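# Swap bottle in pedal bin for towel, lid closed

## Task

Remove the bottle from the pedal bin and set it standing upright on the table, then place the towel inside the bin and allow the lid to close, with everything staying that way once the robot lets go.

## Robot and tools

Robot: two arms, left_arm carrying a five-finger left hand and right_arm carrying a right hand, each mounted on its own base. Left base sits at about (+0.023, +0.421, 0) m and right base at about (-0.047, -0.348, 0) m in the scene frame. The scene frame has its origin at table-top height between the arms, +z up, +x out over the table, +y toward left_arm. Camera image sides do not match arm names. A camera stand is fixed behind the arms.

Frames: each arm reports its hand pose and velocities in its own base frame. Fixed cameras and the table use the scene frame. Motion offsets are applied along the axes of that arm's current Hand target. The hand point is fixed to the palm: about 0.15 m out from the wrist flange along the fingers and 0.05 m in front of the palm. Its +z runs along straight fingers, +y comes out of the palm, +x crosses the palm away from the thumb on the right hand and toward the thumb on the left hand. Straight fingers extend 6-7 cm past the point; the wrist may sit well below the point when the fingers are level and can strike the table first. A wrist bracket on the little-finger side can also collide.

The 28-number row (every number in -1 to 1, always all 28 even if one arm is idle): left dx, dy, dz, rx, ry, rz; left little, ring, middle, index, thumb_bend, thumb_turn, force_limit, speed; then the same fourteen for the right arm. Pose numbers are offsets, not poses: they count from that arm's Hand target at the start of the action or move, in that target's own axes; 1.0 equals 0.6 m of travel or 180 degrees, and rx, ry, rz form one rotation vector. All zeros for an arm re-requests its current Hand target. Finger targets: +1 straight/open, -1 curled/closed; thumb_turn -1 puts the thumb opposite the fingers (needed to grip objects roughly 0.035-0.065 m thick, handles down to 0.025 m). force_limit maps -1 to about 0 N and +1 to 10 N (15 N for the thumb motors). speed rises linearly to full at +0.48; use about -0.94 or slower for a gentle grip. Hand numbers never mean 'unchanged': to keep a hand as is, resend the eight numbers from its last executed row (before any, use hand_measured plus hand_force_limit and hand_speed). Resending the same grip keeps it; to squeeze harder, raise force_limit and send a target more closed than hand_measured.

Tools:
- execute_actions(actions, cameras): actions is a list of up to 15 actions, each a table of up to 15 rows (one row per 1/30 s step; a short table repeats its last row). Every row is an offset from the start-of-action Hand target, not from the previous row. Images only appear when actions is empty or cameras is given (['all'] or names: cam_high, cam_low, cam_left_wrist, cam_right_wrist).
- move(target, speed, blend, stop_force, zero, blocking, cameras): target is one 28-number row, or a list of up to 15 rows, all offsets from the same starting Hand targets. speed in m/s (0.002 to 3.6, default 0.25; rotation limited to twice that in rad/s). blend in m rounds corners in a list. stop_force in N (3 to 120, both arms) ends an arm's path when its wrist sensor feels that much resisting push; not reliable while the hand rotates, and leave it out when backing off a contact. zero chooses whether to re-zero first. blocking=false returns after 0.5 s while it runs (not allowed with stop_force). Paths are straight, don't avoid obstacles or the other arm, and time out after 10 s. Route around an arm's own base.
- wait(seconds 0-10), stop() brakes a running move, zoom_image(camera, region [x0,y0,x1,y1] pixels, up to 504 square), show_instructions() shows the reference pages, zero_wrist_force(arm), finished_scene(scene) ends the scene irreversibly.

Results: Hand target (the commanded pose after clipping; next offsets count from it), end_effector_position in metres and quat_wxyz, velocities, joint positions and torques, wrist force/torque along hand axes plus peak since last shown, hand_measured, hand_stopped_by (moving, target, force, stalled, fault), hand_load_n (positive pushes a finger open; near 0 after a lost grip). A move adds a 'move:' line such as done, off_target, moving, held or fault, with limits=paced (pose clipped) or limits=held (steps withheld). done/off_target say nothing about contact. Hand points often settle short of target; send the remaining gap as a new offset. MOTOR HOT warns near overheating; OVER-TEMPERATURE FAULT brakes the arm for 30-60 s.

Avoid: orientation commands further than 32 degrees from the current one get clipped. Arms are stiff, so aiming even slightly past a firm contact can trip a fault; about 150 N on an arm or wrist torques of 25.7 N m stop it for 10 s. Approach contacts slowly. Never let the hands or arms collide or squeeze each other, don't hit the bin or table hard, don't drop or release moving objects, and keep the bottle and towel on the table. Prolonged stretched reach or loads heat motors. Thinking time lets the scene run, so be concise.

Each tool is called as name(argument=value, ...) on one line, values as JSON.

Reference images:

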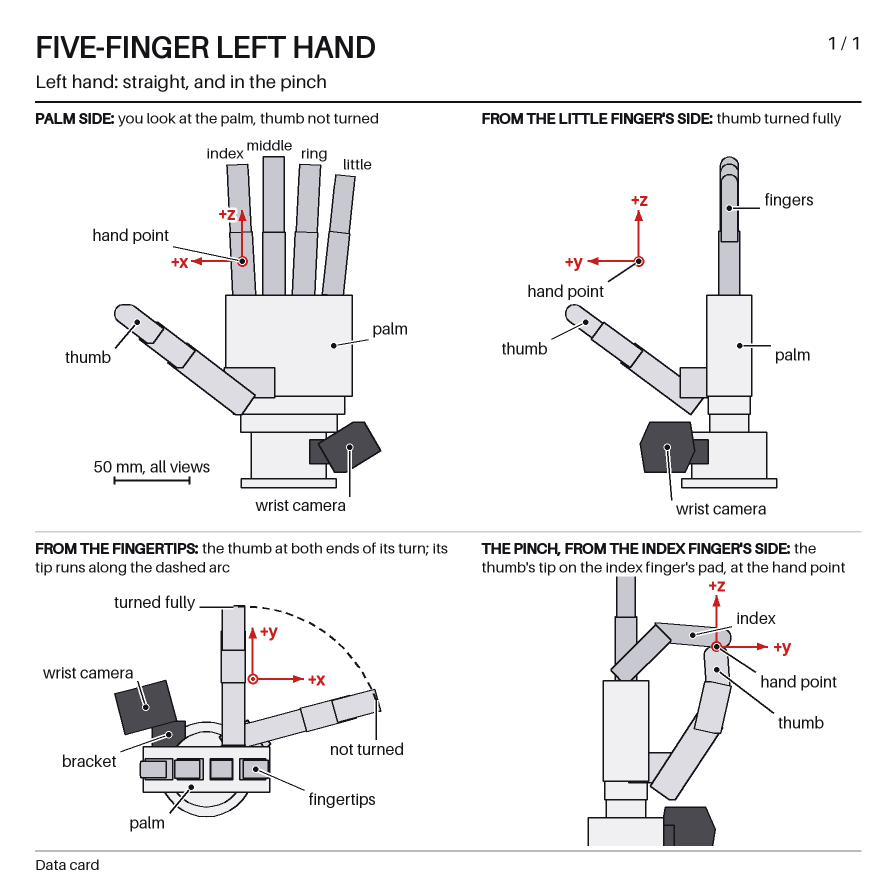

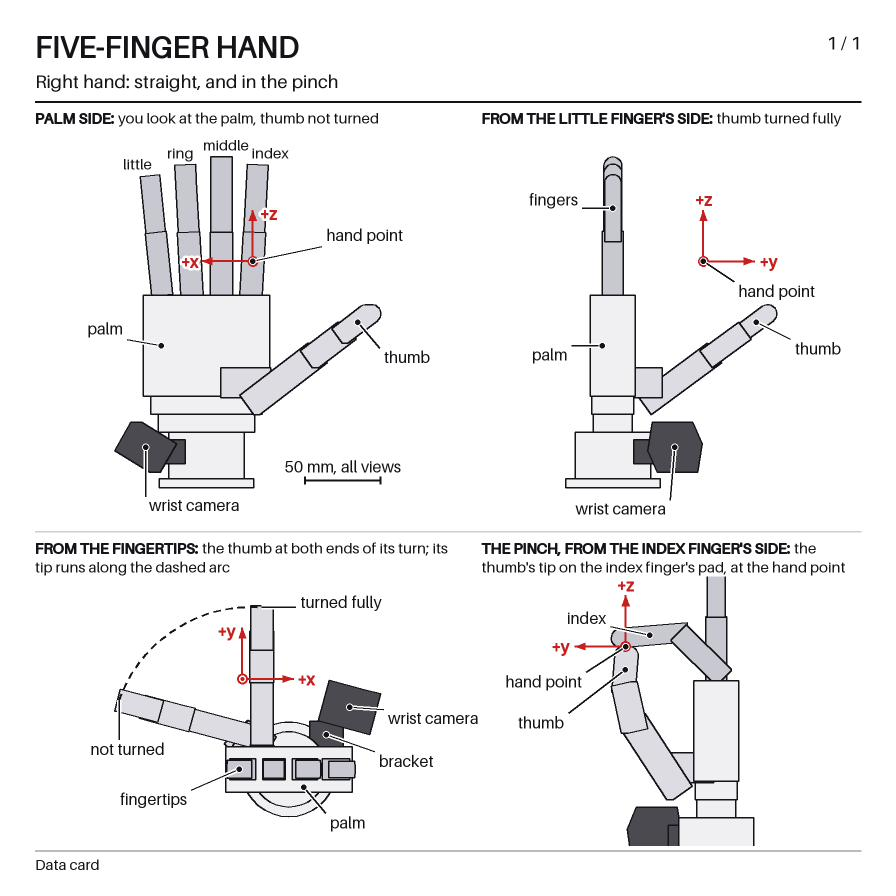

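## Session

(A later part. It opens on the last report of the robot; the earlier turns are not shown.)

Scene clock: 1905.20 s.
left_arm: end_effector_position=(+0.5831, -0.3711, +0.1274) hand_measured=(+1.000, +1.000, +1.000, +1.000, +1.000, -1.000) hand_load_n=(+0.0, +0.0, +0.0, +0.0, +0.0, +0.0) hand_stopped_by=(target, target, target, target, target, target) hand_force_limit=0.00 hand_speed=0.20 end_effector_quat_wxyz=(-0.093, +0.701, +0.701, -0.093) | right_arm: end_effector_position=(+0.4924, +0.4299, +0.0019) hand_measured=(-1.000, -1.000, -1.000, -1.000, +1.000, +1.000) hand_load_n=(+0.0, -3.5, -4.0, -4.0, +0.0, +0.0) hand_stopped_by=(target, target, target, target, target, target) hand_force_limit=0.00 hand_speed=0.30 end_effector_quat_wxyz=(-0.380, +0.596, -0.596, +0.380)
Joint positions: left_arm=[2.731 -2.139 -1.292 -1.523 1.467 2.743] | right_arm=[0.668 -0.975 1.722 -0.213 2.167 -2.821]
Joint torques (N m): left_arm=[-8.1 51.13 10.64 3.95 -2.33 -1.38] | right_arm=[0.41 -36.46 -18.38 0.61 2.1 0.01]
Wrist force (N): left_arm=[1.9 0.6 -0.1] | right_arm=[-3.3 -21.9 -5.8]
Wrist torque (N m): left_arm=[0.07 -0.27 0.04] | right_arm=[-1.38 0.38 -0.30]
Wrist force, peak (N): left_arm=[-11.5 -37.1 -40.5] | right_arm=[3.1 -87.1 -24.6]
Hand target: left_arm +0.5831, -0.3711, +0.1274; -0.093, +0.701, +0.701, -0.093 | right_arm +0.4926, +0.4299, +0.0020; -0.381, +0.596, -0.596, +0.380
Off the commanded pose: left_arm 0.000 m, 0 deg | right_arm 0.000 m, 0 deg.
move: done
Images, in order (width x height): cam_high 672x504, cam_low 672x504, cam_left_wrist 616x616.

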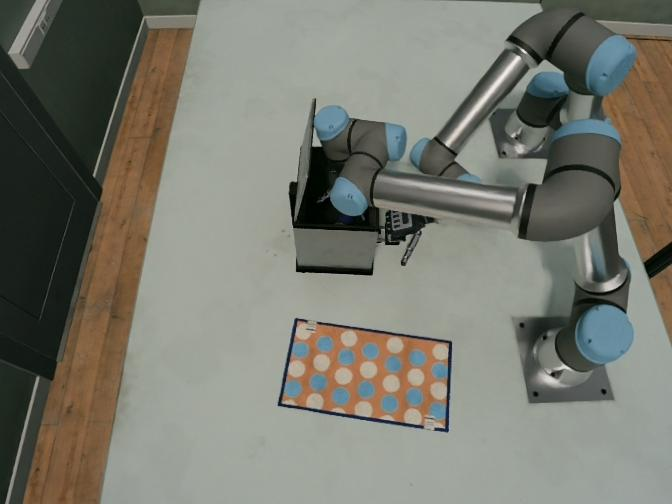

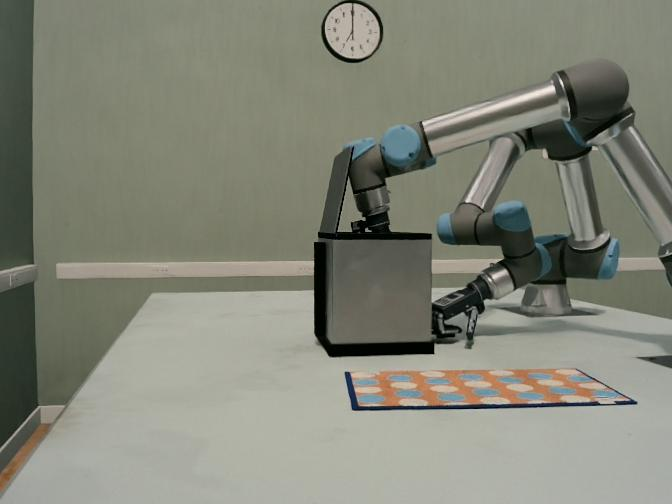

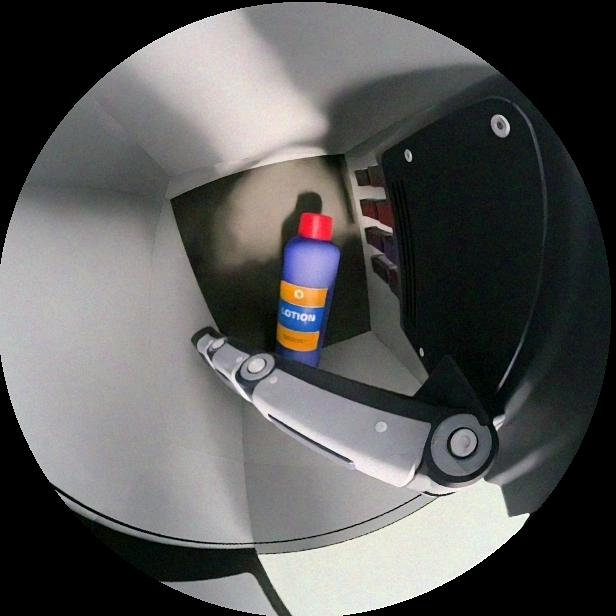

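zoom_image(camera="cam_left_wrist", region=[150, 130, 410, 390])

Scaled by 1.938 from the camera's 616x616 image, which has a finer 880x880 frame.

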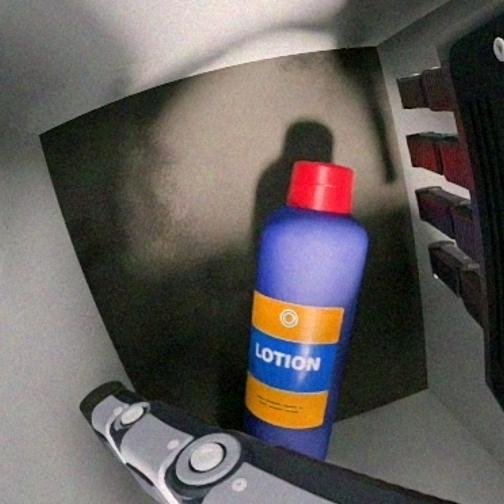

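move(target=[0,0.0246,0.0918,0,0,0,1,1,1,1,1,-1,0,0.2,0,0,0,0,0,0,-1,-1,-1,-1,1,1,0,0.3], speed=0.04, stop_force=8)

move(target=[0,0.0612,-0.0164,0,0,0,1,1,1,1,1,-1,0,0.2,0,0,0,0,0,0,-1,-1,-1,-1,1,1,0,0.3], speed=0.03, stop_force=12, cameras=["cam_left_wrist"])

Scene clock: 1950.97 s.
left_arm: end_effector_position=(+0.5829, -0.3710, +0.0775) hand_measured=(+1.000, +1.000, +1.000, +1.000, +1.000, -1.000) hand_load_n=(+0.0, +0.0, +0.0, +0.0, +0.0, +0.5) hand_stopped_by=(target, target, target, target, target, target) hand_force_limit=0.00 hand_speed=0.20 end_effector_quat_wxyz=(-0.093, +0.701, +0.701, -0.093) | right_arm: end_effector_position=(+0.4926, +0.4299, +0.0020) hand_measured=(-1.000, -1.000, -1.000, -1.000, +1.000, +1.000) hand_load_n=(-0.5, -4.0, -4.5, -4.5, +0.0, +0.0) hand_stopped_by=(target, target, target, target, target, target) hand_force_limit=0.00 hand_speed=0.30 end_effector_quat_wxyz=(-0.381, +0.596, -0.596, +0.380)
Joint positions: left_arm=[2.731 -2.18 -1.361 -1.414 1.467 2.743] | right_arm=[0.668 -0.975 1.722 -0.213 2.167 -2.821]
Joint torques (N m): left_arm=[-7.36 49.79 29.34 0.37 -1.88 -1.09] | right_arm=[-6.94 -29.54 -15.62 0.63 1.15 0.08]
Wrist force (N): left_arm=[2.0 0.5 -4.9] | right_arm=[-2.3 -18.8 -9.9]
Wrist torque (N m): left_arm=[0.38 -0.37 0.04] | right_arm=[-1.22 0.41 -0.22]
Wrist force, peak (N): left_arm=[4.9 -14.8 -42.7] | right_arm=[-1.9 -21.4 -9.3]
Hand target: left_arm +0.5829, -0.3710, +0.0775; -0.093, +0.701, +0.701, -0.093 (not the last commanded pose) | right_arm +0.4926, +0.4299, +0.0020; -0.381, +0.596, -0.596, +0.380
Off the commanded pose: left_arm 0.007 m, 0 deg | right_arm 0.000 m, 0 deg.
move: contact (left_arm)

Scene clock: 1952.63 s.
left_arm: end_effector_position=(+0.5958, -0.3711, +0.0775) hand_measured=(+1.000, +1.000, +1.000, +1.000, +1.000, -1.000) hand_load_n=(+0.0, +0.0, -0.5, +0.0, +0.0, +0.0) hand_stopped_by=(target, target, target, target, target, target) hand_force_limit=0.00 hand_speed=0.20 end_effector_quat_wxyz=(-0.093, +0.701, +0.701, -0.093) | right_arm: end_effector_position=(+0.4926, +0.4299, +0.0020) hand_measured=(-1.000, -1.000, -1.000, -1.000, +1.000, +1.000) hand_load_n=(+0.0, -4.0, -4.5, -4.5, +0.0, -0.5) hand_stopped_by=(target, target, target, target, target, target) hand_force_limit=0.00 hand_speed=0.30 end_effector_quat_wxyz=(-0.381, +0.596, -0.596, +0.381)
Joint positions: left_arm=[2.738 -2.204 -1.32 -1.431 1.469 2.75] | right_arm=[0.668 -0.975 1.722 -0.213 2.167 -2.821]
Joint torques (N m): left_arm=[0.37 43.94 8.32 0.16 -1.34 -1.33] | right_arm=[6.24 -23.85 -11.77 4.06 0.43 -0.01]
Wrist force (N): left_arm=[0.6 0.6 -13.0] | right_arm=[-1.2 -21.8 -7.3]
Wrist torque (N m): left_arm=[0.83 -0.64 -0.17] | right_arm=[-1.36 0.32 -0.29]
Wrist force, peak (N): left_arm=[2.3 -17.9 -12.7] | right_arm=[0.2 -29.3 -6.4]
Hand target: left_arm +0.5958, -0.3711, +0.0775; -0.093, +0.701, +0.701, -0.093 (not the last commanded pose) | right_arm +0.4926, +0.4299, +0.0020; -0.381, +0.596, -0.596, +0.380
Off the commanded pose: left_arm 0.025 m, 0 deg | right_arm 0.000 m, 0 deg.
move: contact (left_arm)
Images, in order (width x height): cam_left_wrist 616x616.

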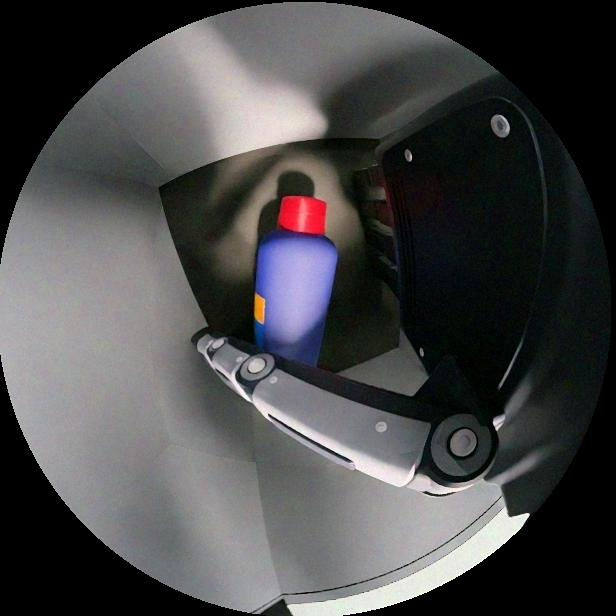

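move(target=[0,-0.0377,-0.0762,0,0,0,1,1,1,1,1,-1,0,0.2,0,0,0,0,0,0,-1,-1,-1,-1,1,1,0,0.3], speed=0.06, cameras=["cam_left_wrist","cam_high"])

zoom_image(camera="cam_left_wrist", region=[150, 130, 410, 390])

Scene clock: 1964.67 s.
left_arm: end_effector_position=(+0.5859, -0.3711, +0.1275) hand_measured=(+1.000, +1.000, +1.000, +1.000, +1.000, -1.000) hand_load_n=(-0.5, +0.0, +0.0, +0.0, +0.0, +0.0) hand_stopped_by=(target, target, target, target, target, target) hand_force_limit=0.00 hand_speed=0.20 end_effector_quat_wxyz=(-0.093, +0.701, +0.701, -0.093) | right_arm: end_effector_position=(+0.4926, +0.4299, +0.0020) hand_measured=(-1.000, -1.000, -1.000, -1.000, +1.000, +1.000) hand_load_n=(+0.0, -3.0, -3.0, -4.0, +0.0, +0.0) hand_stopped_by=(target, target, target, target, target, target) hand_force_limit=0.00 hand_speed=0.30 end_effector_quat_wxyz=(-0.381, +0.596, -0.596, +0.380)
Joint positions: left_arm=[2.733 -2.145 -1.283 -1.527 1.467 2.745] | right_arm=[0.668 -0.975 1.722 -0.213 2.167 -2.821]
Joint torques (N m): left_arm=[-8.32 52.4 32.79 0.41 -2.4 -1.34] | right_arm=[5.17 -25.55 -0.1 2.8 -1.95 -0.05]
Wrist force (N): left_arm=[2.0 0.5 0.8] | right_arm=[-2.4 -16.3 -6.5]
Wrist torque (N m): left_arm=[0.01 -0.27 0.05] | right_arm=[-1.10 0.36 -0.17]
Wrist force, peak (N): left_arm=[0.6 0.6 -13.3] | right_arm=[-0.9 -24.1 -7.5]
Hand target: left_arm +0.5858, -0.3711, +0.1275; -0.093, +0.701, +0.701, -0.093 | right_arm +0.4926, +0.4299, +0.0020; -0.381, +0.596, -0.596, +0.380
Off the commanded pose: left_arm 0.000 m, 0 deg | right_arm 0.000 m, 0 deg.
move: done
Images, in order (width x height): cam_high 672x504, cam_left_wrist 616x616.

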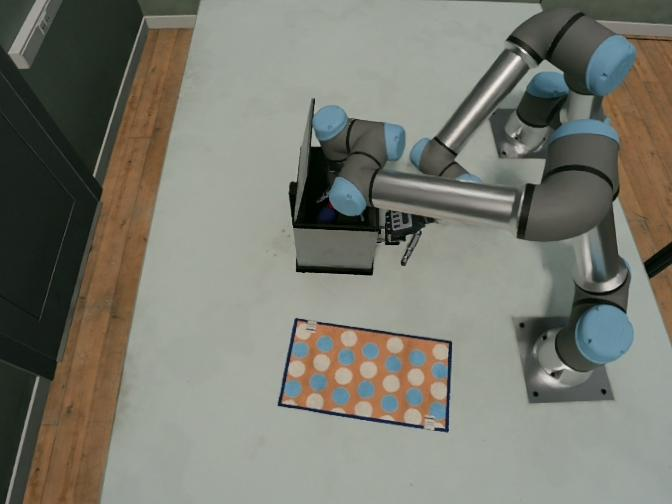

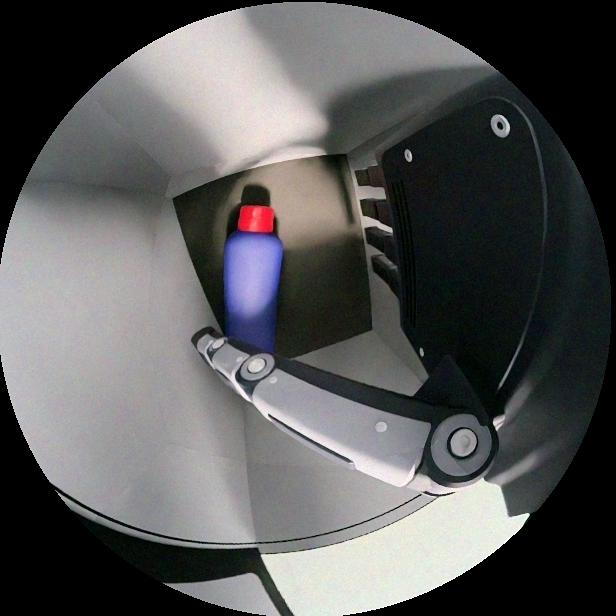

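Scaled by 1.938 from the camera's 616x616 image, which has a finer 880x880 frame.

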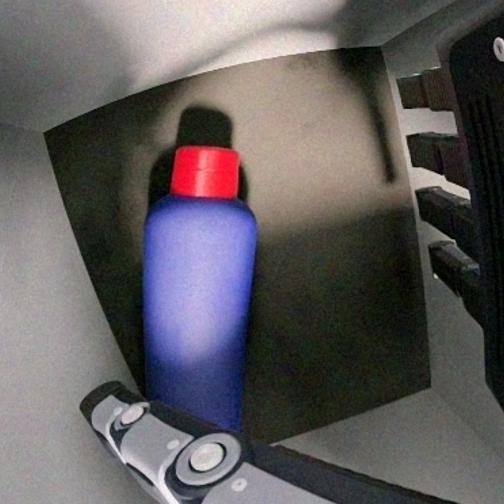

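move(target=[0.0847,0.018,-0.0048,-0.0165,0.0233,0.097,0.5,0.5,0.5,0.5,1,-1,0,0.2,0,0,0,0,0,0,-1,-1,-1,-1,1,1,0,0.3], speed=0.08, cameras=["cam_left_wrist"])

zoom_image(camera="cam_left_wrist", region=[150, 130, 410, 390])

Scene clock: 2029.77 s.
left_arm: end_effector_position=(+0.5970, -0.3203, +0.1275) hand_measured=(+0.500, +0.500, +0.500, +0.500, +1.000, -1.000) hand_load_n=(+0.0, +0.0, +0.0, +0.0, +0.0, +0.0) hand_stopped_by=(target, target, target, target, target, target) hand_force_limit=0.00 hand_speed=0.20 end_effector_quat_wxyz=(-0.085, +0.804, +0.585, -0.062) | right_arm: end_effector_position=(+0.4926, +0.4299, +0.0020) hand_measured=(-1.000, -1.000, -1.000, -1.000, +1.000, +1.000) hand_load_n=(-0.5, -4.0, -4.5, -4.5, +0.0, -0.5) hand_stopped_by=(target, target, target, target, target, target) hand_force_limit=0.00 hand_speed=0.30 end_effector_quat_wxyz=(-0.381, +0.596, -0.596, +0.380)
Joint positions: left_arm=[2.801 -2.055 -1.433 -1.436 1.565 3.114] | right_arm=[0.668 -0.975 1.722 -0.213 2.167 -2.821]
Joint torques (N m): left_arm=[6.84 49.36 10.03 4 2.1 1.63] | right_arm=[-5.83 -28.81 3.67 1.33 -2.03 -0.01]
Wrist force (N): left_arm=[2.3 0.9 0.5] | right_arm=[-2.4 -17.8 -9.8]
Wrist torque (N m): left_arm=[0.09 -0.32 -0.14] | right_arm=[-1.16 0.42 -0.21]
Wrist force, peak (N): left_arm=[2.7 0.7 0.5] | right_arm=[-2.4 -21.0 -8.5]
Hand target: left_arm +0.5970, -0.3203, +0.1275; -0.085, +0.804, +0.585, -0.062 | right_arm +0.4926, +0.4299, +0.0020; -0.381, +0.596, -0.596, +0.380
Off the commanded pose: left_arm 0.000 m, 0 deg | right_arm 0.000 m, 0 deg.
move: done
Images, in order (width x height): cam_left_wrist 616x616.

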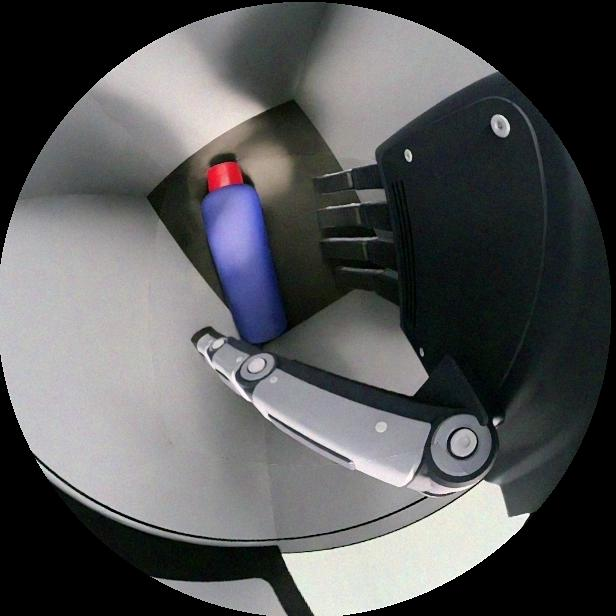

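Scaled by 1.938 from the camera's 616x616 image, which has a finer 880x880 frame.

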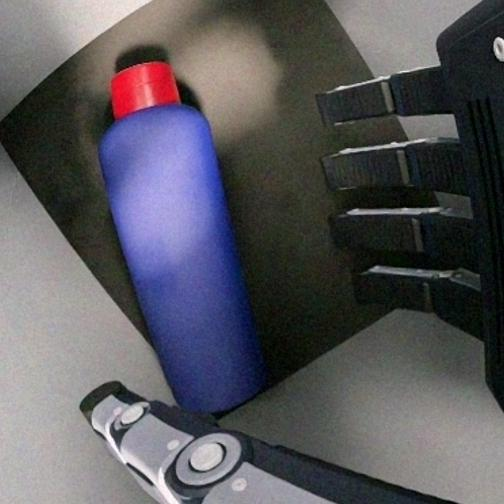

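move(target=[0.0199,0.0409,0.0714,0,0,0,0.5,0.5,0.5,0.5,1,-1,0,0.2,0,0,0,0,0,0,-1,-1,-1,-1,1,1,0,0.3], speed=0.04, stop_force=6, cameras=["cam_left_wrist"])

zoom_image(camera="cam_left_wrist", region=[150, 130, 410, 390])

Scene clock: 2047.50 s.
left_arm: end_effector_position=(+0.5974, -0.3201, +0.1265) hand_measured=(+0.500, +0.500, +0.500, +0.500, +1.000, -1.000) hand_load_n=(+0.0, +0.0, -1.0, +0.0, +0.0, +0.0) hand_stopped_by=(target, target, target, target, target, target) hand_force_limit=0.00 hand_speed=0.20 end_effector_quat_wxyz=(-0.085, +0.804, +0.585, -0.062) | right_arm: end_effector_position=(+0.4926, +0.4299, +0.0020) hand_measured=(-1.000, -1.000, -1.000, -1.000, +1.000, +1.000) hand_load_n=(-0.5, -4.5, -5.0, -4.5, +0.0, +0.0) hand_stopped_by=(target, target, target, target, target, target) hand_force_limit=0.00 hand_speed=0.30 end_effector_quat_wxyz=(-0.381, +0.596, -0.596, +0.380)
Joint positions: left_arm=[2.801 -2.056 -1.434 -1.433 1.565 3.114] | right_arm=[0.668 -0.975 1.722 -0.213 2.167 -2.821]
Joint torques (N m): left_arm=[-7.47 46.24 30.41 0.36 -0.49 -1.39] | right_arm=[-6.47 -20.2 4.63 3.62 -1.97 -0.34]
Wrist force (N): left_arm=[0.7 -1.5 -3.4] | right_arm=[-2.0 -22.6 -9.4]
Wrist torque (N m): left_arm=[0.17 -0.48 -0.08] | right_arm=[-1.39 0.38 -0.30]
Wrist force, peak (N): left_arm=[-2.6 -8.8 -16.2] | right_arm=[-2.3 -23.0 -9.0]
Hand target: left_arm +0.5974, -0.3201, +0.1265; -0.085, +0.804, +0.585, -0.062 (not the last commanded pose) | right_arm +0.4926, +0.4299, +0.0020; -0.381, +0.596, -0.596, +0.380
Off the commanded pose: left_arm 0.050 m, 0 deg | right_arm 0.000 m, 0 deg.
move: contact (left_arm)
Images, in order (width x height): cam_left_wrist 616x616.

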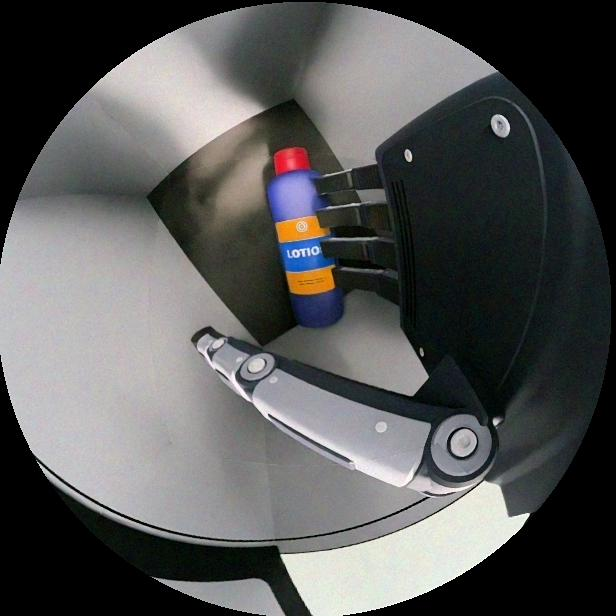

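Scaled by 1.938 from the camera's 616x616 image, which has a finer 880x880 frame.

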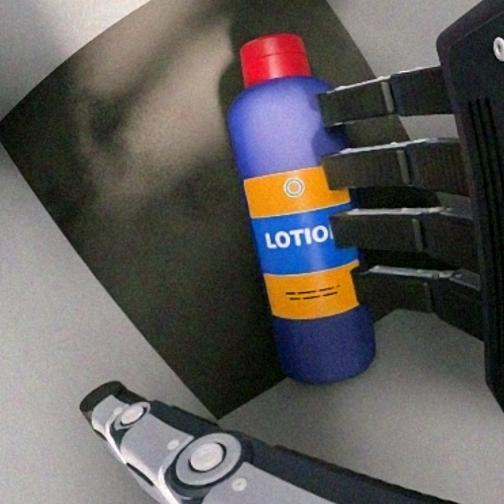

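move(target=[[0,-0.0069,-0.0326,0,0,0,0.5,0.5,0.5,0.5,1,-1,0,0.2,0,0,0,0,0,0,-1,-1,-1,-1,1,1,0,0.3],[0,-0.0069,-0.0327,0,0,0,1,1,1,1,1,-1,0,0.2,0,0,0,0,0,0,-1,-1,-1,-1,1,1,0,0.3]], speed=0.06, cameras=["cam_left_wrist"])

zoom_image(camera="cam_left_wrist", region=[150, 130, 410, 390])

Scene clock: 2085.10 s.
left_arm: end_effector_position=(+0.5975, -0.3201, +0.1466) hand_measured=(+1.000, +1.000, +1.000, +1.000, +1.000, -1.000) hand_load_n=(+0.0, +0.0, +0.0, +0.0, +0.0, +0.0) hand_stopped_by=(target, target, target, target, target, target) hand_force_limit=0.00 hand_speed=0.20 end_effector_quat_wxyz=(-0.085, +0.804, +0.585, -0.062) | right_arm: end_effector_position=(+0.4926, +0.4299, +0.0020) hand_measured=(-1.000, -1.000, -1.000, -1.000, +1.000, +1.000) hand_load_n=(-0.5, -4.0, -4.5, -4.5, +0.0, -0.5) hand_stopped_by=(target, target, target, target, target, target) hand_force_limit=0.00 hand_speed=0.30 end_effector_quat_wxyz=(-0.381, +0.596, -0.596, +0.380)
Joint positions: left_arm=[2.801 -2.041 -1.403 -1.479 1.565 3.114] | right_arm=[0.668 -0.975 1.722 -0.213 2.167 -2.821]
Joint torques (N m): left_arm=[-6.11 48.15 30.33 1.23 -0.41 -0.76] | right_arm=[-1.73 -22.01 6.09 2.23 -1.6 -0.24]
Wrist force (N): left_arm=[2.2 0.7 0.2] | right_arm=[-2.4 -18.3 -9.6]
Wrist torque (N m): left_arm=[0.07 -0.32 -0.11] | right_arm=[-1.21 0.42 -0.22]
Wrist force, peak (N): left_arm=[0.7 -1.8 -3.8] | right_arm=[-2.2 -22.6 -9.4]
Hand target: left_arm +0.5975, -0.3201, +0.1466; -0.085, +0.804, +0.585, -0.062 | right_arm +0.4926, +0.4299, +0.0020; -0.381, +0.596, -0.596, +0.380
Off the commanded pose: left_arm 0.000 m, 0 deg | right_arm 0.000 m, 0 deg.
move: done
Images, in order (width x height): cam_left_wrist 616x616.

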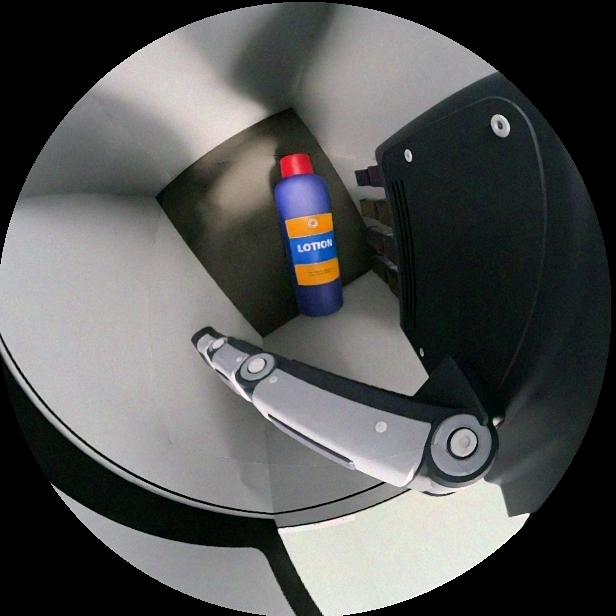

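Scaled by 1.938 from the camera's 616x616 image, which has a finer 880x880 frame.

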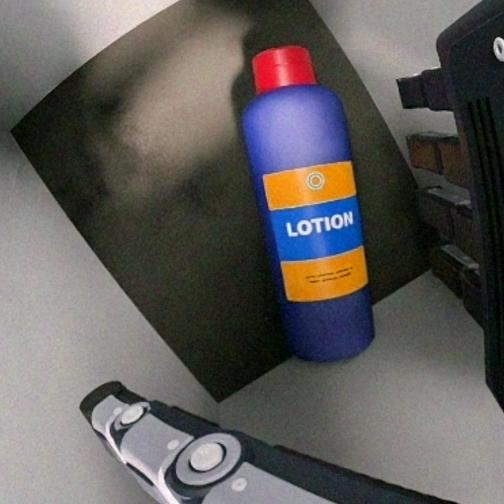

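move(target=[0,0.022,0.1037,0,0,0,1,1,1,1,1,-1,0,0.2,0,0,0,0,0,0,-1,-1,-1,-1,1,1,0,0.3], speed=0.04, stop_force=6, cameras=["cam_left_wrist"])

zoom_image(camera="cam_left_wrist", region=[190, 120, 420, 370])

Scene clock: 2096.53 s.
left_arm: end_effector_position=(+0.5974, -0.3201, +0.0830) hand_measured=(+1.000, +1.000, +1.000, +1.000, +1.000, -1.000) hand_load_n=(+0.0, +0.0, +0.0, -0.5, +0.0, +0.0) hand_stopped_by=(target, target, target, target, target, target) hand_force_limit=0.00 hand_speed=0.20 end_effector_quat_wxyz=(-0.085, +0.804, +0.585, -0.062) | right_arm: end_effector_position=(+0.4926, +0.4299, +0.0020) hand_measured=(-1.000, -1.000, -1.000, -1.000, +1.000, +1.000) hand_load_n=(-0.5, -4.0, -4.5, -4.5, +0.0, +0.0) hand_stopped_by=(target, target, target, target, target, target) hand_force_limit=0.00 hand_speed=0.30 end_effector_quat_wxyz=(-0.381, +0.596, -0.596, +0.380)
Joint positions: left_arm=[2.801 -2.096 -1.492 -1.335 1.565 3.114] | right_arm=[0.668 -0.975 1.722 -0.213 2.167 -2.821]
Joint torques (N m): left_arm=[-3.85 36 8.79 4.02 -0.29 -0.71] | right_arm=[4.64 -30.48 5.4 -0.37 0.49 -0.47]
Wrist force (N): left_arm=[2.1 0.9 0.5] | right_arm=[-2.4 -18.1 -9.9]
Wrist torque (N m): left_arm=[0.08 -0.29 -0.12] | right_arm=[-1.18 0.41 -0.21]
Wrist force, peak (N): left_arm=[2.5 1.1 0.4] | right_arm=[-2.3 -18.5 -9.8]
Hand target: left_arm +0.5974, -0.3201, +0.0830; -0.085, +0.804, +0.585, -0.062 | right_arm +0.4926, +0.4299, +0.0020; -0.381, +0.596, -0.596, +0.380
Off the commanded pose: left_arm 0.000 m, 0 deg | right_arm 0.000 m, 0 deg.
move: done
Images, in order (width x height): cam_left_wrist 616x616.

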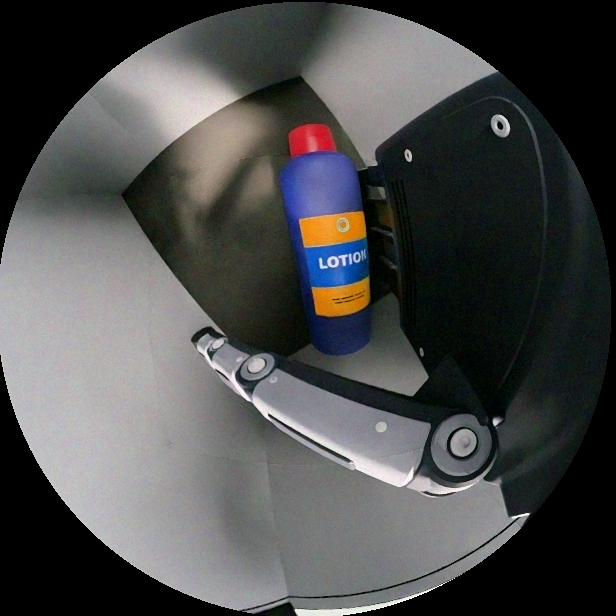

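Scaled by 2.016 from the camera's 616x616 image, which has a finer 880x880 frame.

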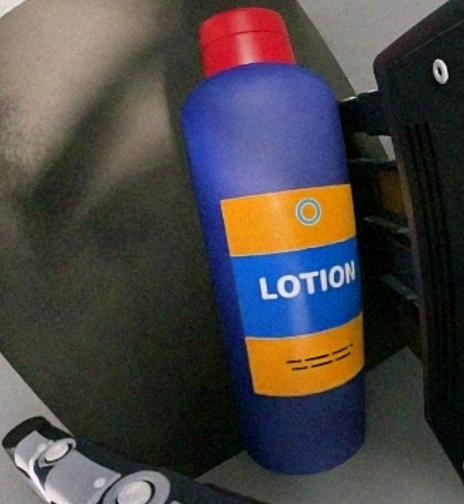

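move(target=[0,0,0,0,0,0,0.5,0.5,0.5,0.5,1,-1,-0.2,-0.6,0,0,0,0,0,0,-1,-1,-1,-1,1,1,0,0.3], speed=0.04, cameras=["cam_left_wrist"])

zoom_image(camera="cam_left_wrist", region=[190, 120, 420, 370])

Scene clock: 2104.83 s.
left_arm: end_effector_position=(+0.5974, -0.3201, +0.0830) hand_measured=(+0.500, +0.500, +0.858, +0.500, +1.000, -1.000) hand_load_n=(+0.0, +0.0, +2.0, +0.0, +0.0, -0.5) hand_stopped_by=(target, target, force, target, target, target) hand_force_limit=-0.20 hand_speed=-0.60 end_effector_quat_wxyz=(-0.085, +0.804, +0.585, -0.062) | right_arm: end_effector_position=(+0.4926, +0.4299, +0.0020) hand_measured=(-1.000, -1.000, -1.000, -1.000, +1.000, +1.000) hand_load_n=(-0.5, -4.0, -4.5, -4.5, +0.0, +0.0) hand_stopped_by=(target, target, target, target, target, target) hand_force_limit=0.00 hand_speed=0.30 end_effector_quat_wxyz=(-0.381, +0.596, -0.596, +0.380)
Joint positions: left_arm=[2.801 -2.096 -1.492 -1.335 1.565 3.114] | right_arm=[0.668 -0.975 1.722 -0.213 2.167 -2.821]
Joint torques (N m): left_arm=[-7.21 36.78 11.34 2.89 -0.33 -1.24] | right_arm=[4.63 -35.7 5.05 0.44 1.89 -0.52]
Wrist force (N): left_arm=[2.2 -1.5 -1.7] | right_arm=[-2.4 -19.7 -9.5]
Wrist torque (N m): left_arm=[0.22 -0.33 -0.06] | right_arm=[-1.25 0.41 -0.25]
Wrist force, peak (N): left_arm=[2.2 -2.6 -1.9] | right_arm=[-2.5 -20.3 -9.0]
Hand target: left_arm +0.5974, -0.3201, +0.0830; -0.085, +0.804, +0.585, -0.062 | right_arm +0.4926, +0.4299, +0.0020; -0.381, +0.596, -0.596, +0.380
Off the commanded pose: left_arm 0.000 m, 0 deg | right_arm 0.000 m, 0 deg.
move: done
Images, in order (width x height): cam_left_wrist 616x616.

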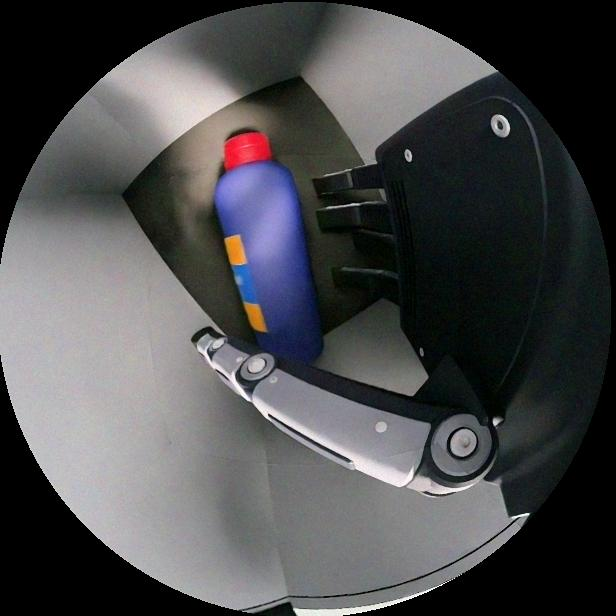

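Scaled by 2.016 from the camera's 616x616 image, which has a finer 880x880 frame.

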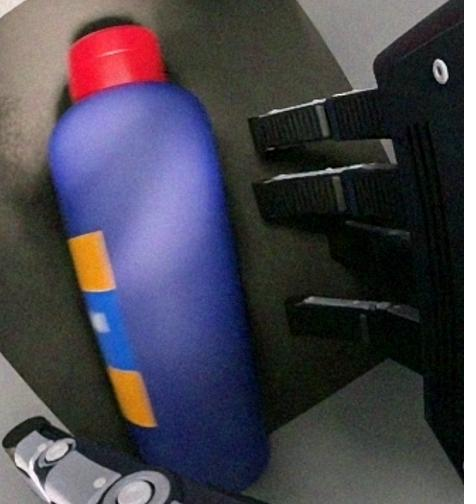

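wait(seconds=0.5, cameras=["cam_left_wrist"])

zoom_image(camera="cam_left_wrist", region=[190, 120, 420, 370])

Scene clock: 2109.73 s.
left_arm: end_effector_position=(+0.5974, -0.3201, +0.0830) hand_measured=(+0.500, +0.500, +0.858, +0.500, +1.000, -1.000) hand_load_n=(+0.0, +0.0, +2.0, +0.0, +0.0, +0.0) hand_stopped_by=(target, target, force, target, target, target) hand_force_limit=-0.20 hand_speed=-0.60 end_effector_quat_wxyz=(-0.085, +0.804, +0.585, -0.062) | right_arm: end_effector_position=(+0.4926, +0.4299, +0.0020) hand_measured=(-1.000, -1.000, -1.000, -1.000, +1.000, +1.000) hand_load_n=(-0.5, -4.5, -4.5, -4.5, +0.0, +0.0) hand_stopped_by=(target, target, target, target, target, target) hand_force_limit=0.00 hand_speed=0.30 end_effector_quat_wxyz=(-0.381, +0.596, -0.596, +0.380)
Joint positions: left_arm=[2.801 -2.096 -1.492 -1.335 1.565 3.114] | right_arm=[0.668 -0.975 1.722 -0.213 2.167 -2.821]
Joint torques (N m): left_arm=[-7.94 37.9 24.24 0.94 -0.82 0.08] | right_arm=[3.92 -36.51 4.83 3.63 2.22 -0.59]
Wrist force (N): left_arm=[2.2 -1.8 -1.5] | right_arm=[-2.2 -20.0 -9.2]
Wrist torque (N m): left_arm=[0.17 -0.32 -0.06] | right_arm=[-1.30 0.38 -0.25]
Wrist force, peak (N): left_arm=[2.3 -1.6 -1.9] | right_arm=[-2.4 -20.2 -9.4]
Hand target: left_arm +0.5974, -0.3201, +0.0830; -0.085, +0.804, +0.585, -0.062 | right_arm +0.4926, +0.4299, +0.0020; -0.381, +0.596, -0.596, +0.380
Off the commanded pose: left_arm 0.000 m, 0 deg | right_arm 0.000 m, 0 deg.
wait: 0.50 s; at rest from the start
Images, in order (width x height): cam_left_wrist 616x616.

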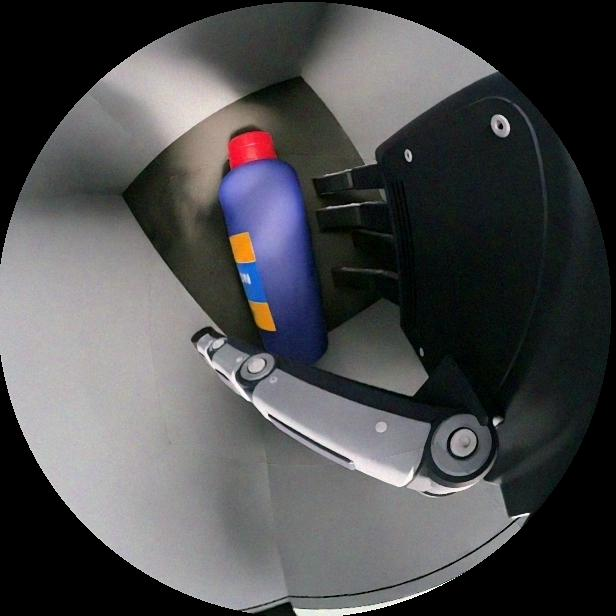

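Scaled by 2.016 from the camera's 616x616 image, which has a finer 880x880 frame.

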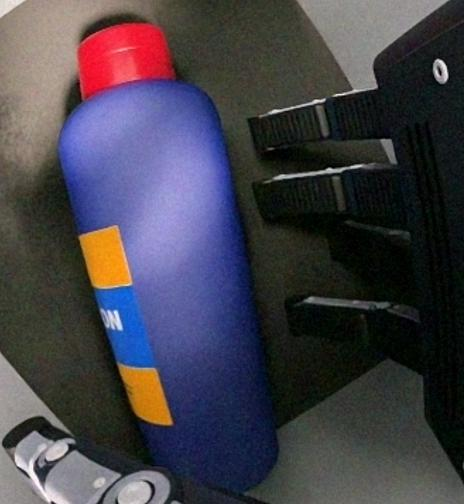

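move(target=[0,-0.001,-0.0049,0,0,0,0.5,0.5,0.4,0.5,1,-1,-0.2,-0.6,0,0,0,0,0,0,-1,-1,-1,-1,1,1,0,0.3], speed=0.04)

move(target=[0,0.0055,0.0261,0,0,0,0.25,0.25,0.15,0.25,1,-1,-0.2,-0.8,0,0,0,0,0,0,-1,-1,-1,-1,1,1,0,0.3], speed=0.03, stop_force=8, cameras=["cam_left_wrist"])

zoom_image(camera="cam_left_wrist", region=[190, 120, 420, 370])

Scene clock: 2137.83 s.
left_arm: end_effector_position=(+0.5974, -0.3201, +0.0859) hand_measured=(+0.500, +0.500, +0.824, +0.500, +1.000, -1.000) hand_load_n=(+0.0, +0.0, +0.0, +0.0, +0.0, +0.0) hand_stopped_by=(target, target, force, target, target, target) hand_force_limit=-0.20 hand_speed=-0.60 end_effector_quat_wxyz=(-0.085, +0.804, +0.585, -0.062) | right_arm: end_effector_position=(+0.4926, +0.4299, +0.0020) hand_measured=(-1.000, -1.000, -1.000, -1.000, +1.000, +1.000) hand_load_n=(+0.0, -4.0, -4.5, -4.5, +0.0, +0.0) hand_stopped_by=(target, target, target, target, target, target) hand_force_limit=0.00 hand_speed=0.30 end_effector_quat_wxyz=(-0.381, +0.596, -0.596, +0.380)
Joint positions: left_arm=[2.801 -2.093 -1.488 -1.342 1.565 3.114] | right_arm=[0.668 -0.975 1.722 -0.213 2.167 -2.821]
Joint torques (N m): left_arm=[-6.69 48.98 31.47 0.29 -0.81 1.2] | right_arm=[3.19 -35.75 4.15 2.91 1.72 -0.73]
Wrist force (N): left_arm=[2.0 0.8 0.1] | right_arm=[-2.4 -18.1 -9.6]
Wrist torque (N m): left_arm=[0.09 -0.29 -0.12] | right_arm=[-1.19 0.41 -0.21]
Wrist force, peak (N): left_arm=[2.3 -4.5 -3.2] | right_arm=[-2.3 -21.3 -8.7]
Hand target: left_arm +0.5974, -0.3201, +0.0860; -0.085, +0.804, +0.585, -0.062 | right_arm +0.4926, +0.4299, +0.0020; -0.381, +0.596, -0.596, +0.380
Off the commanded pose: left_arm 0.000 m, 0 deg | right_arm 0.000 m, 0 deg.
move: done

Scene clock: 2139.20 s.
left_arm: end_effector_position=(+0.5975, -0.3201, +0.0827) hand_measured=(+0.250, +0.250, +0.718, +0.250, +1.000, -1.000) hand_load_n=(+0.0, +0.0, +3.5, +0.0, +0.0, +0.0) hand_stopped_by=(target, target, force, target, target, target) hand_force_limit=-0.20 hand_speed=-0.80 end_effector_quat_wxyz=(-0.085, +0.804, +0.585, -0.062) | right_arm: end_effector_position=(+0.4926, +0.4299, +0.0020) hand_measured=(-1.000, -1.000, -1.000, -1.000, +1.000, +1.000) hand_load_n=(-0.5, -4.0, -4.5, -4.5, +0.0, -0.5) hand_stopped_by=(target, target, target, target, target, target) hand_force_limit=0.00 hand_speed=0.30 end_effector_quat_wxyz=(-0.381, +0.596, -0.596, +0.380)
Joint positions: left_arm=[2.801 -2.096 -1.492 -1.335 1.565 3.114] | right_arm=[0.668 -0.975 1.722 -0.213 2.167 -2.821]
Joint torques (N m): left_arm=[-6.38 48.41 31.52 1.48 -0.82 1.17] | right_arm=[3.93 -30.53 4.99 1.17 0.82 -0.82]
Wrist force (N): left_arm=[2.2 -3.6 -1.5] | right_arm=[-2.2 -20.7 -9.6]
Wrist torque (N m): left_arm=[0.17 -0.37 0.00] | right_arm=[-1.31 0.39 -0.27]
Wrist force, peak (N): left_arm=[3.0 -20.2 -28.3] | right_arm=[-2.2 -22.8 -8.3]
Hand target: left_arm +0.5975, -0.3201, +0.0827; -0.085, +0.804, +0.585, -0.062 (not the last commanded pose) | right_arm +0.4926, +0.4299, +0.0020; -0.381, +0.596, -0.596, +0.380
Off the commanded pose: left_arm 0.013 m, 0 deg | right_arm 0.000 m, 0 deg.
move: contact (left_arm)
Images, in order (width x height): cam_left_wrist 616x616.

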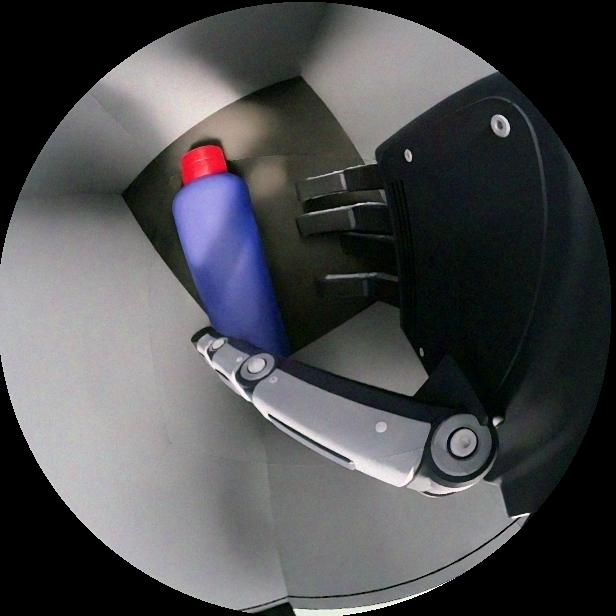

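Scaled by 2.016 from the camera's 616x616 image, which has a finer 880x880 frame.

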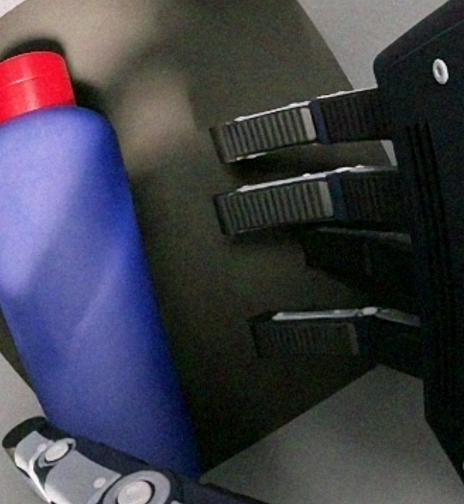

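move(target=[0,-0.0014,-0.0065,0,0,0,0.25,0.25,0.2,0.25,1,-1,-0.2,-0.6,0,0,0,0,0,0,-1,-1,-1,-1,1,1,0,0.3], speed=0.04)

move(target=[0.0167,0.0359,-0.0076,0,0,0.03,0.25,0.25,0.2,0.25,1,-1,-0.2,-0.6,0,0,0,0,0,0,-1,-1,-1,-1,1,1,0,0.3], speed=0.04, stop_force=8, cameras=["cam_left_wrist"])

zoom_image(camera="cam_left_wrist", region=[150, 120, 420, 370])

Scene clock: 2170.03 s.
left_arm: end_effector_position=(+0.5974, -0.3201, +0.0866) hand_measured=(+0.250, +0.250, +0.200, +0.250, +1.000, -1.000) hand_load_n=(+0.0, +0.0, +0.0, +0.0, +0.0, +0.0) hand_stopped_by=(target, target, target, target, target, target) hand_force_limit=-0.20 hand_speed=-0.60 end_effector_quat_wxyz=(-0.085, +0.804, +0.585, -0.062) | right_arm: end_effector_position=(+0.4926, +0.4299, +0.0020) hand_measured=(-1.000, -1.000, -1.000, -1.000, +1.000, +1.000) hand_load_n=(-0.5, -4.0, -4.5, -4.5, +0.0, +0.0) hand_stopped_by=(target, target, target, target, target, target) hand_force_limit=0.00 hand_speed=0.30 end_effector_quat_wxyz=(-0.381, +0.596, -0.596, +0.380)
Joint positions: left_arm=[2.801 -2.092 -1.487 -1.343 1.565 3.114] | right_arm=[0.668 -0.975 1.722 -0.213 2.167 -2.821]
Joint torques (N m): left_arm=[-5.94 48.84 31.36 0.36 -0.71 1.25] | right_arm=[3.57 -22.72 4.42 0.34 -2.13 -0.74]
Wrist force (N): left_arm=[2.3 0.8 0.5] | right_arm=[-2.5 -18.0 -9.8]
Wrist torque (N m): left_arm=[0.08 -0.32 -0.11] | right_arm=[-1.17 0.42 -0.21]
Wrist force, peak (N): left_arm=[2.3 -3.8 -1.5] | right_arm=[-2.4 -20.7 -9.5]
Hand target: left_arm +0.5975, -0.3201, +0.0867; -0.085, +0.804, +0.585, -0.062 | right_arm +0.4926, +0.4299, +0.0020; -0.381, +0.596, -0.596, +0.380
Off the commanded pose: left_arm 0.000 m, 0 deg | right_arm 0.000 m, 0 deg.
move: done

Scene clock: 2172.10 s.
left_arm: end_effector_position=(+0.6215, -0.3174, +0.0866) hand_measured=(+0.250, +0.250, +0.200, +0.250, +1.000, -1.000) hand_load_n=(+0.0, +0.0, +0.0, +0.0, +0.0, +0.0) hand_stopped_by=(target, target, target, target, target, target) hand_force_limit=-0.20 hand_speed=-0.60 end_effector_quat_wxyz=(-0.082, +0.831, +0.547, -0.066) | right_arm: end_effector_position=(+0.4926, +0.4299, +0.0020) hand_measured=(-1.000, -1.000, -1.000, -1.000, +1.000, +1.000) hand_load_n=(+0.0, -3.0, -3.0, -3.0, -0.5, +0.0) hand_stopped_by=(target, target, target, target, target, target) hand_force_limit=0.00 hand_speed=0.30 end_effector_quat_wxyz=(-0.381, +0.596, -0.596, +0.380)
Joint positions: left_arm=[2.825 -2.126 -1.431 -1.366 1.57 3.232] | right_arm=[0.668 -0.975 1.722 -0.213 2.167 -2.821]
Joint torques (N m): left_arm=[13.26 36.78 34.05 0.5 1.61 1.69] | right_arm=[3.36 -30.4 3.57 0.13 -1.71 -0.73]
Wrist force (N): left_arm=[2.3 0.8 0.5] | right_arm=[-2.9 -17.4 -4.7]
Wrist torque (N m): left_arm=[0.06 -0.31 -0.14] | right_arm=[-1.20 0.28 -0.19]
Wrist force, peak (N): left_arm=[2.7 0.8 0.1] | right_arm=[-2.4 -20.7 -7.9]
Hand target: left_arm +0.6215, -0.3174, +0.0866; -0.082, +0.831, +0.547, -0.066 | right_arm +0.4926, +0.4299, +0.0020; -0.381, +0.596, -0.596, +0.380
Off the commanded pose: left_arm 0.000 m, 0 deg | right_arm 0.000 m, 0 deg.
move: done
Images, in order (width x height): cam_left_wrist 616x616.

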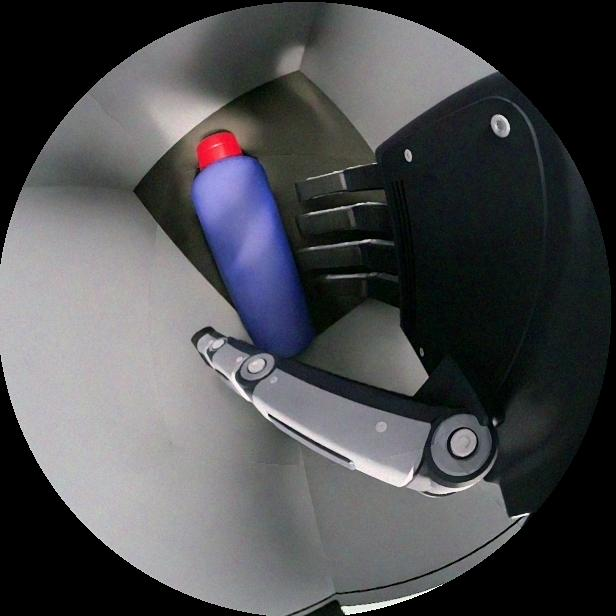

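Scaled by 1.867 from the camera's 616x616 image, which has a finer 880x880 frame.

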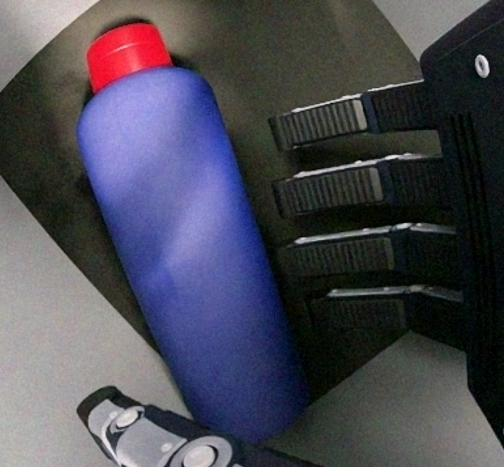

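move(target=[0,0.011,0.0277,0,0,0.01,0.25,0.25,0.2,0.25,1,-1,-0.2,-0.6,0,0,0,0,0,0,-1,-1,-1,-1,1,1,0,0.3], speed=0.03, stop_force=6, cameras=["cam_left_wrist"])

zoom_image(camera="cam_left_wrist", region=[150, 120, 420, 370])

Scene clock: 2197.20 s.
left_arm: end_effector_position=(+0.6241, -0.3189, +0.0690) hand_measured=(+0.250, +0.250, +0.200, +0.250, +1.000, -1.000) hand_load_n=(+0.0, +0.0, +0.0, +0.5, +0.0, +0.0) hand_stopped_by=(target, target, target, target, target, target) hand_force_limit=-0.20 hand_speed=-0.60 end_effector_quat_wxyz=(-0.081, +0.839, +0.534, -0.067) | right_arm: end_effector_position=(+0.4926, +0.4299, +0.0020) hand_measured=(-1.000, -1.000, -1.000, -1.000, +1.000, +1.000) hand_load_n=(-0.5, -3.0, -3.0, -3.5, +0.0, +0.0) hand_stopped_by=(target, target, target, target, target, target) hand_force_limit=0.00 hand_speed=0.30 end_effector_quat_wxyz=(-0.381, +0.596, -0.596, +0.380)
Joint positions: left_arm=[2.827 -2.148 -1.445 -1.33 1.57 3.266] | right_arm=[0.668 -0.975 1.722 -0.213 2.167 -2.821]
Joint torques (N m): left_arm=[9.74 36.19 9.84 3.71 1.82 1.64] | right_arm=[3.1 -37.01 -1.23 0.37 0.29 -0.87]
Wrist force (N): left_arm=[2.2 0.8 0.4] | right_arm=[-3.0 -15.5 -5.8]
Wrist torque (N m): left_arm=[0.08 -0.32 -0.14] | right_arm=[-1.10 0.37 -0.16]
Wrist force, peak (N): left_arm=[2.6 0.9 0.4] | right_arm=[-3.2 -17.8 -4.8]
Hand target: left_arm +0.6241, -0.3189, +0.0690; -0.081, +0.839, +0.534, -0.067 | right_arm +0.4926, +0.4299, +0.0020; -0.381, +0.596, -0.596, +0.380
Off the commanded pose: left_arm 0.000 m, 0 deg | right_arm 0.000 m, 0 deg.
move: done
Images, in order (width x height): cam_left_wrist 616x616.

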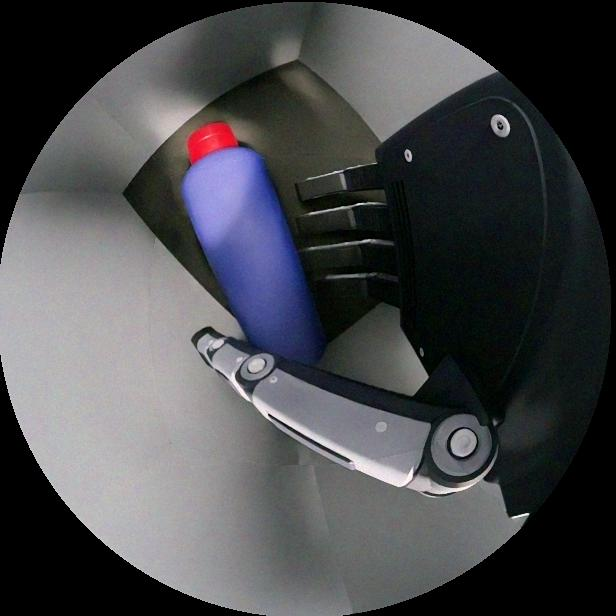

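Scaled by 1.867 from the camera's 616x616 image, which has a finer 880x880 frame.

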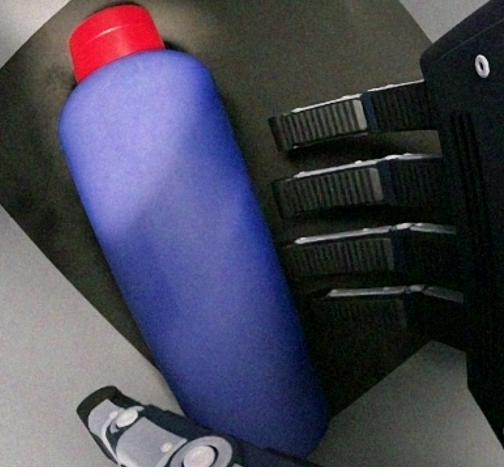

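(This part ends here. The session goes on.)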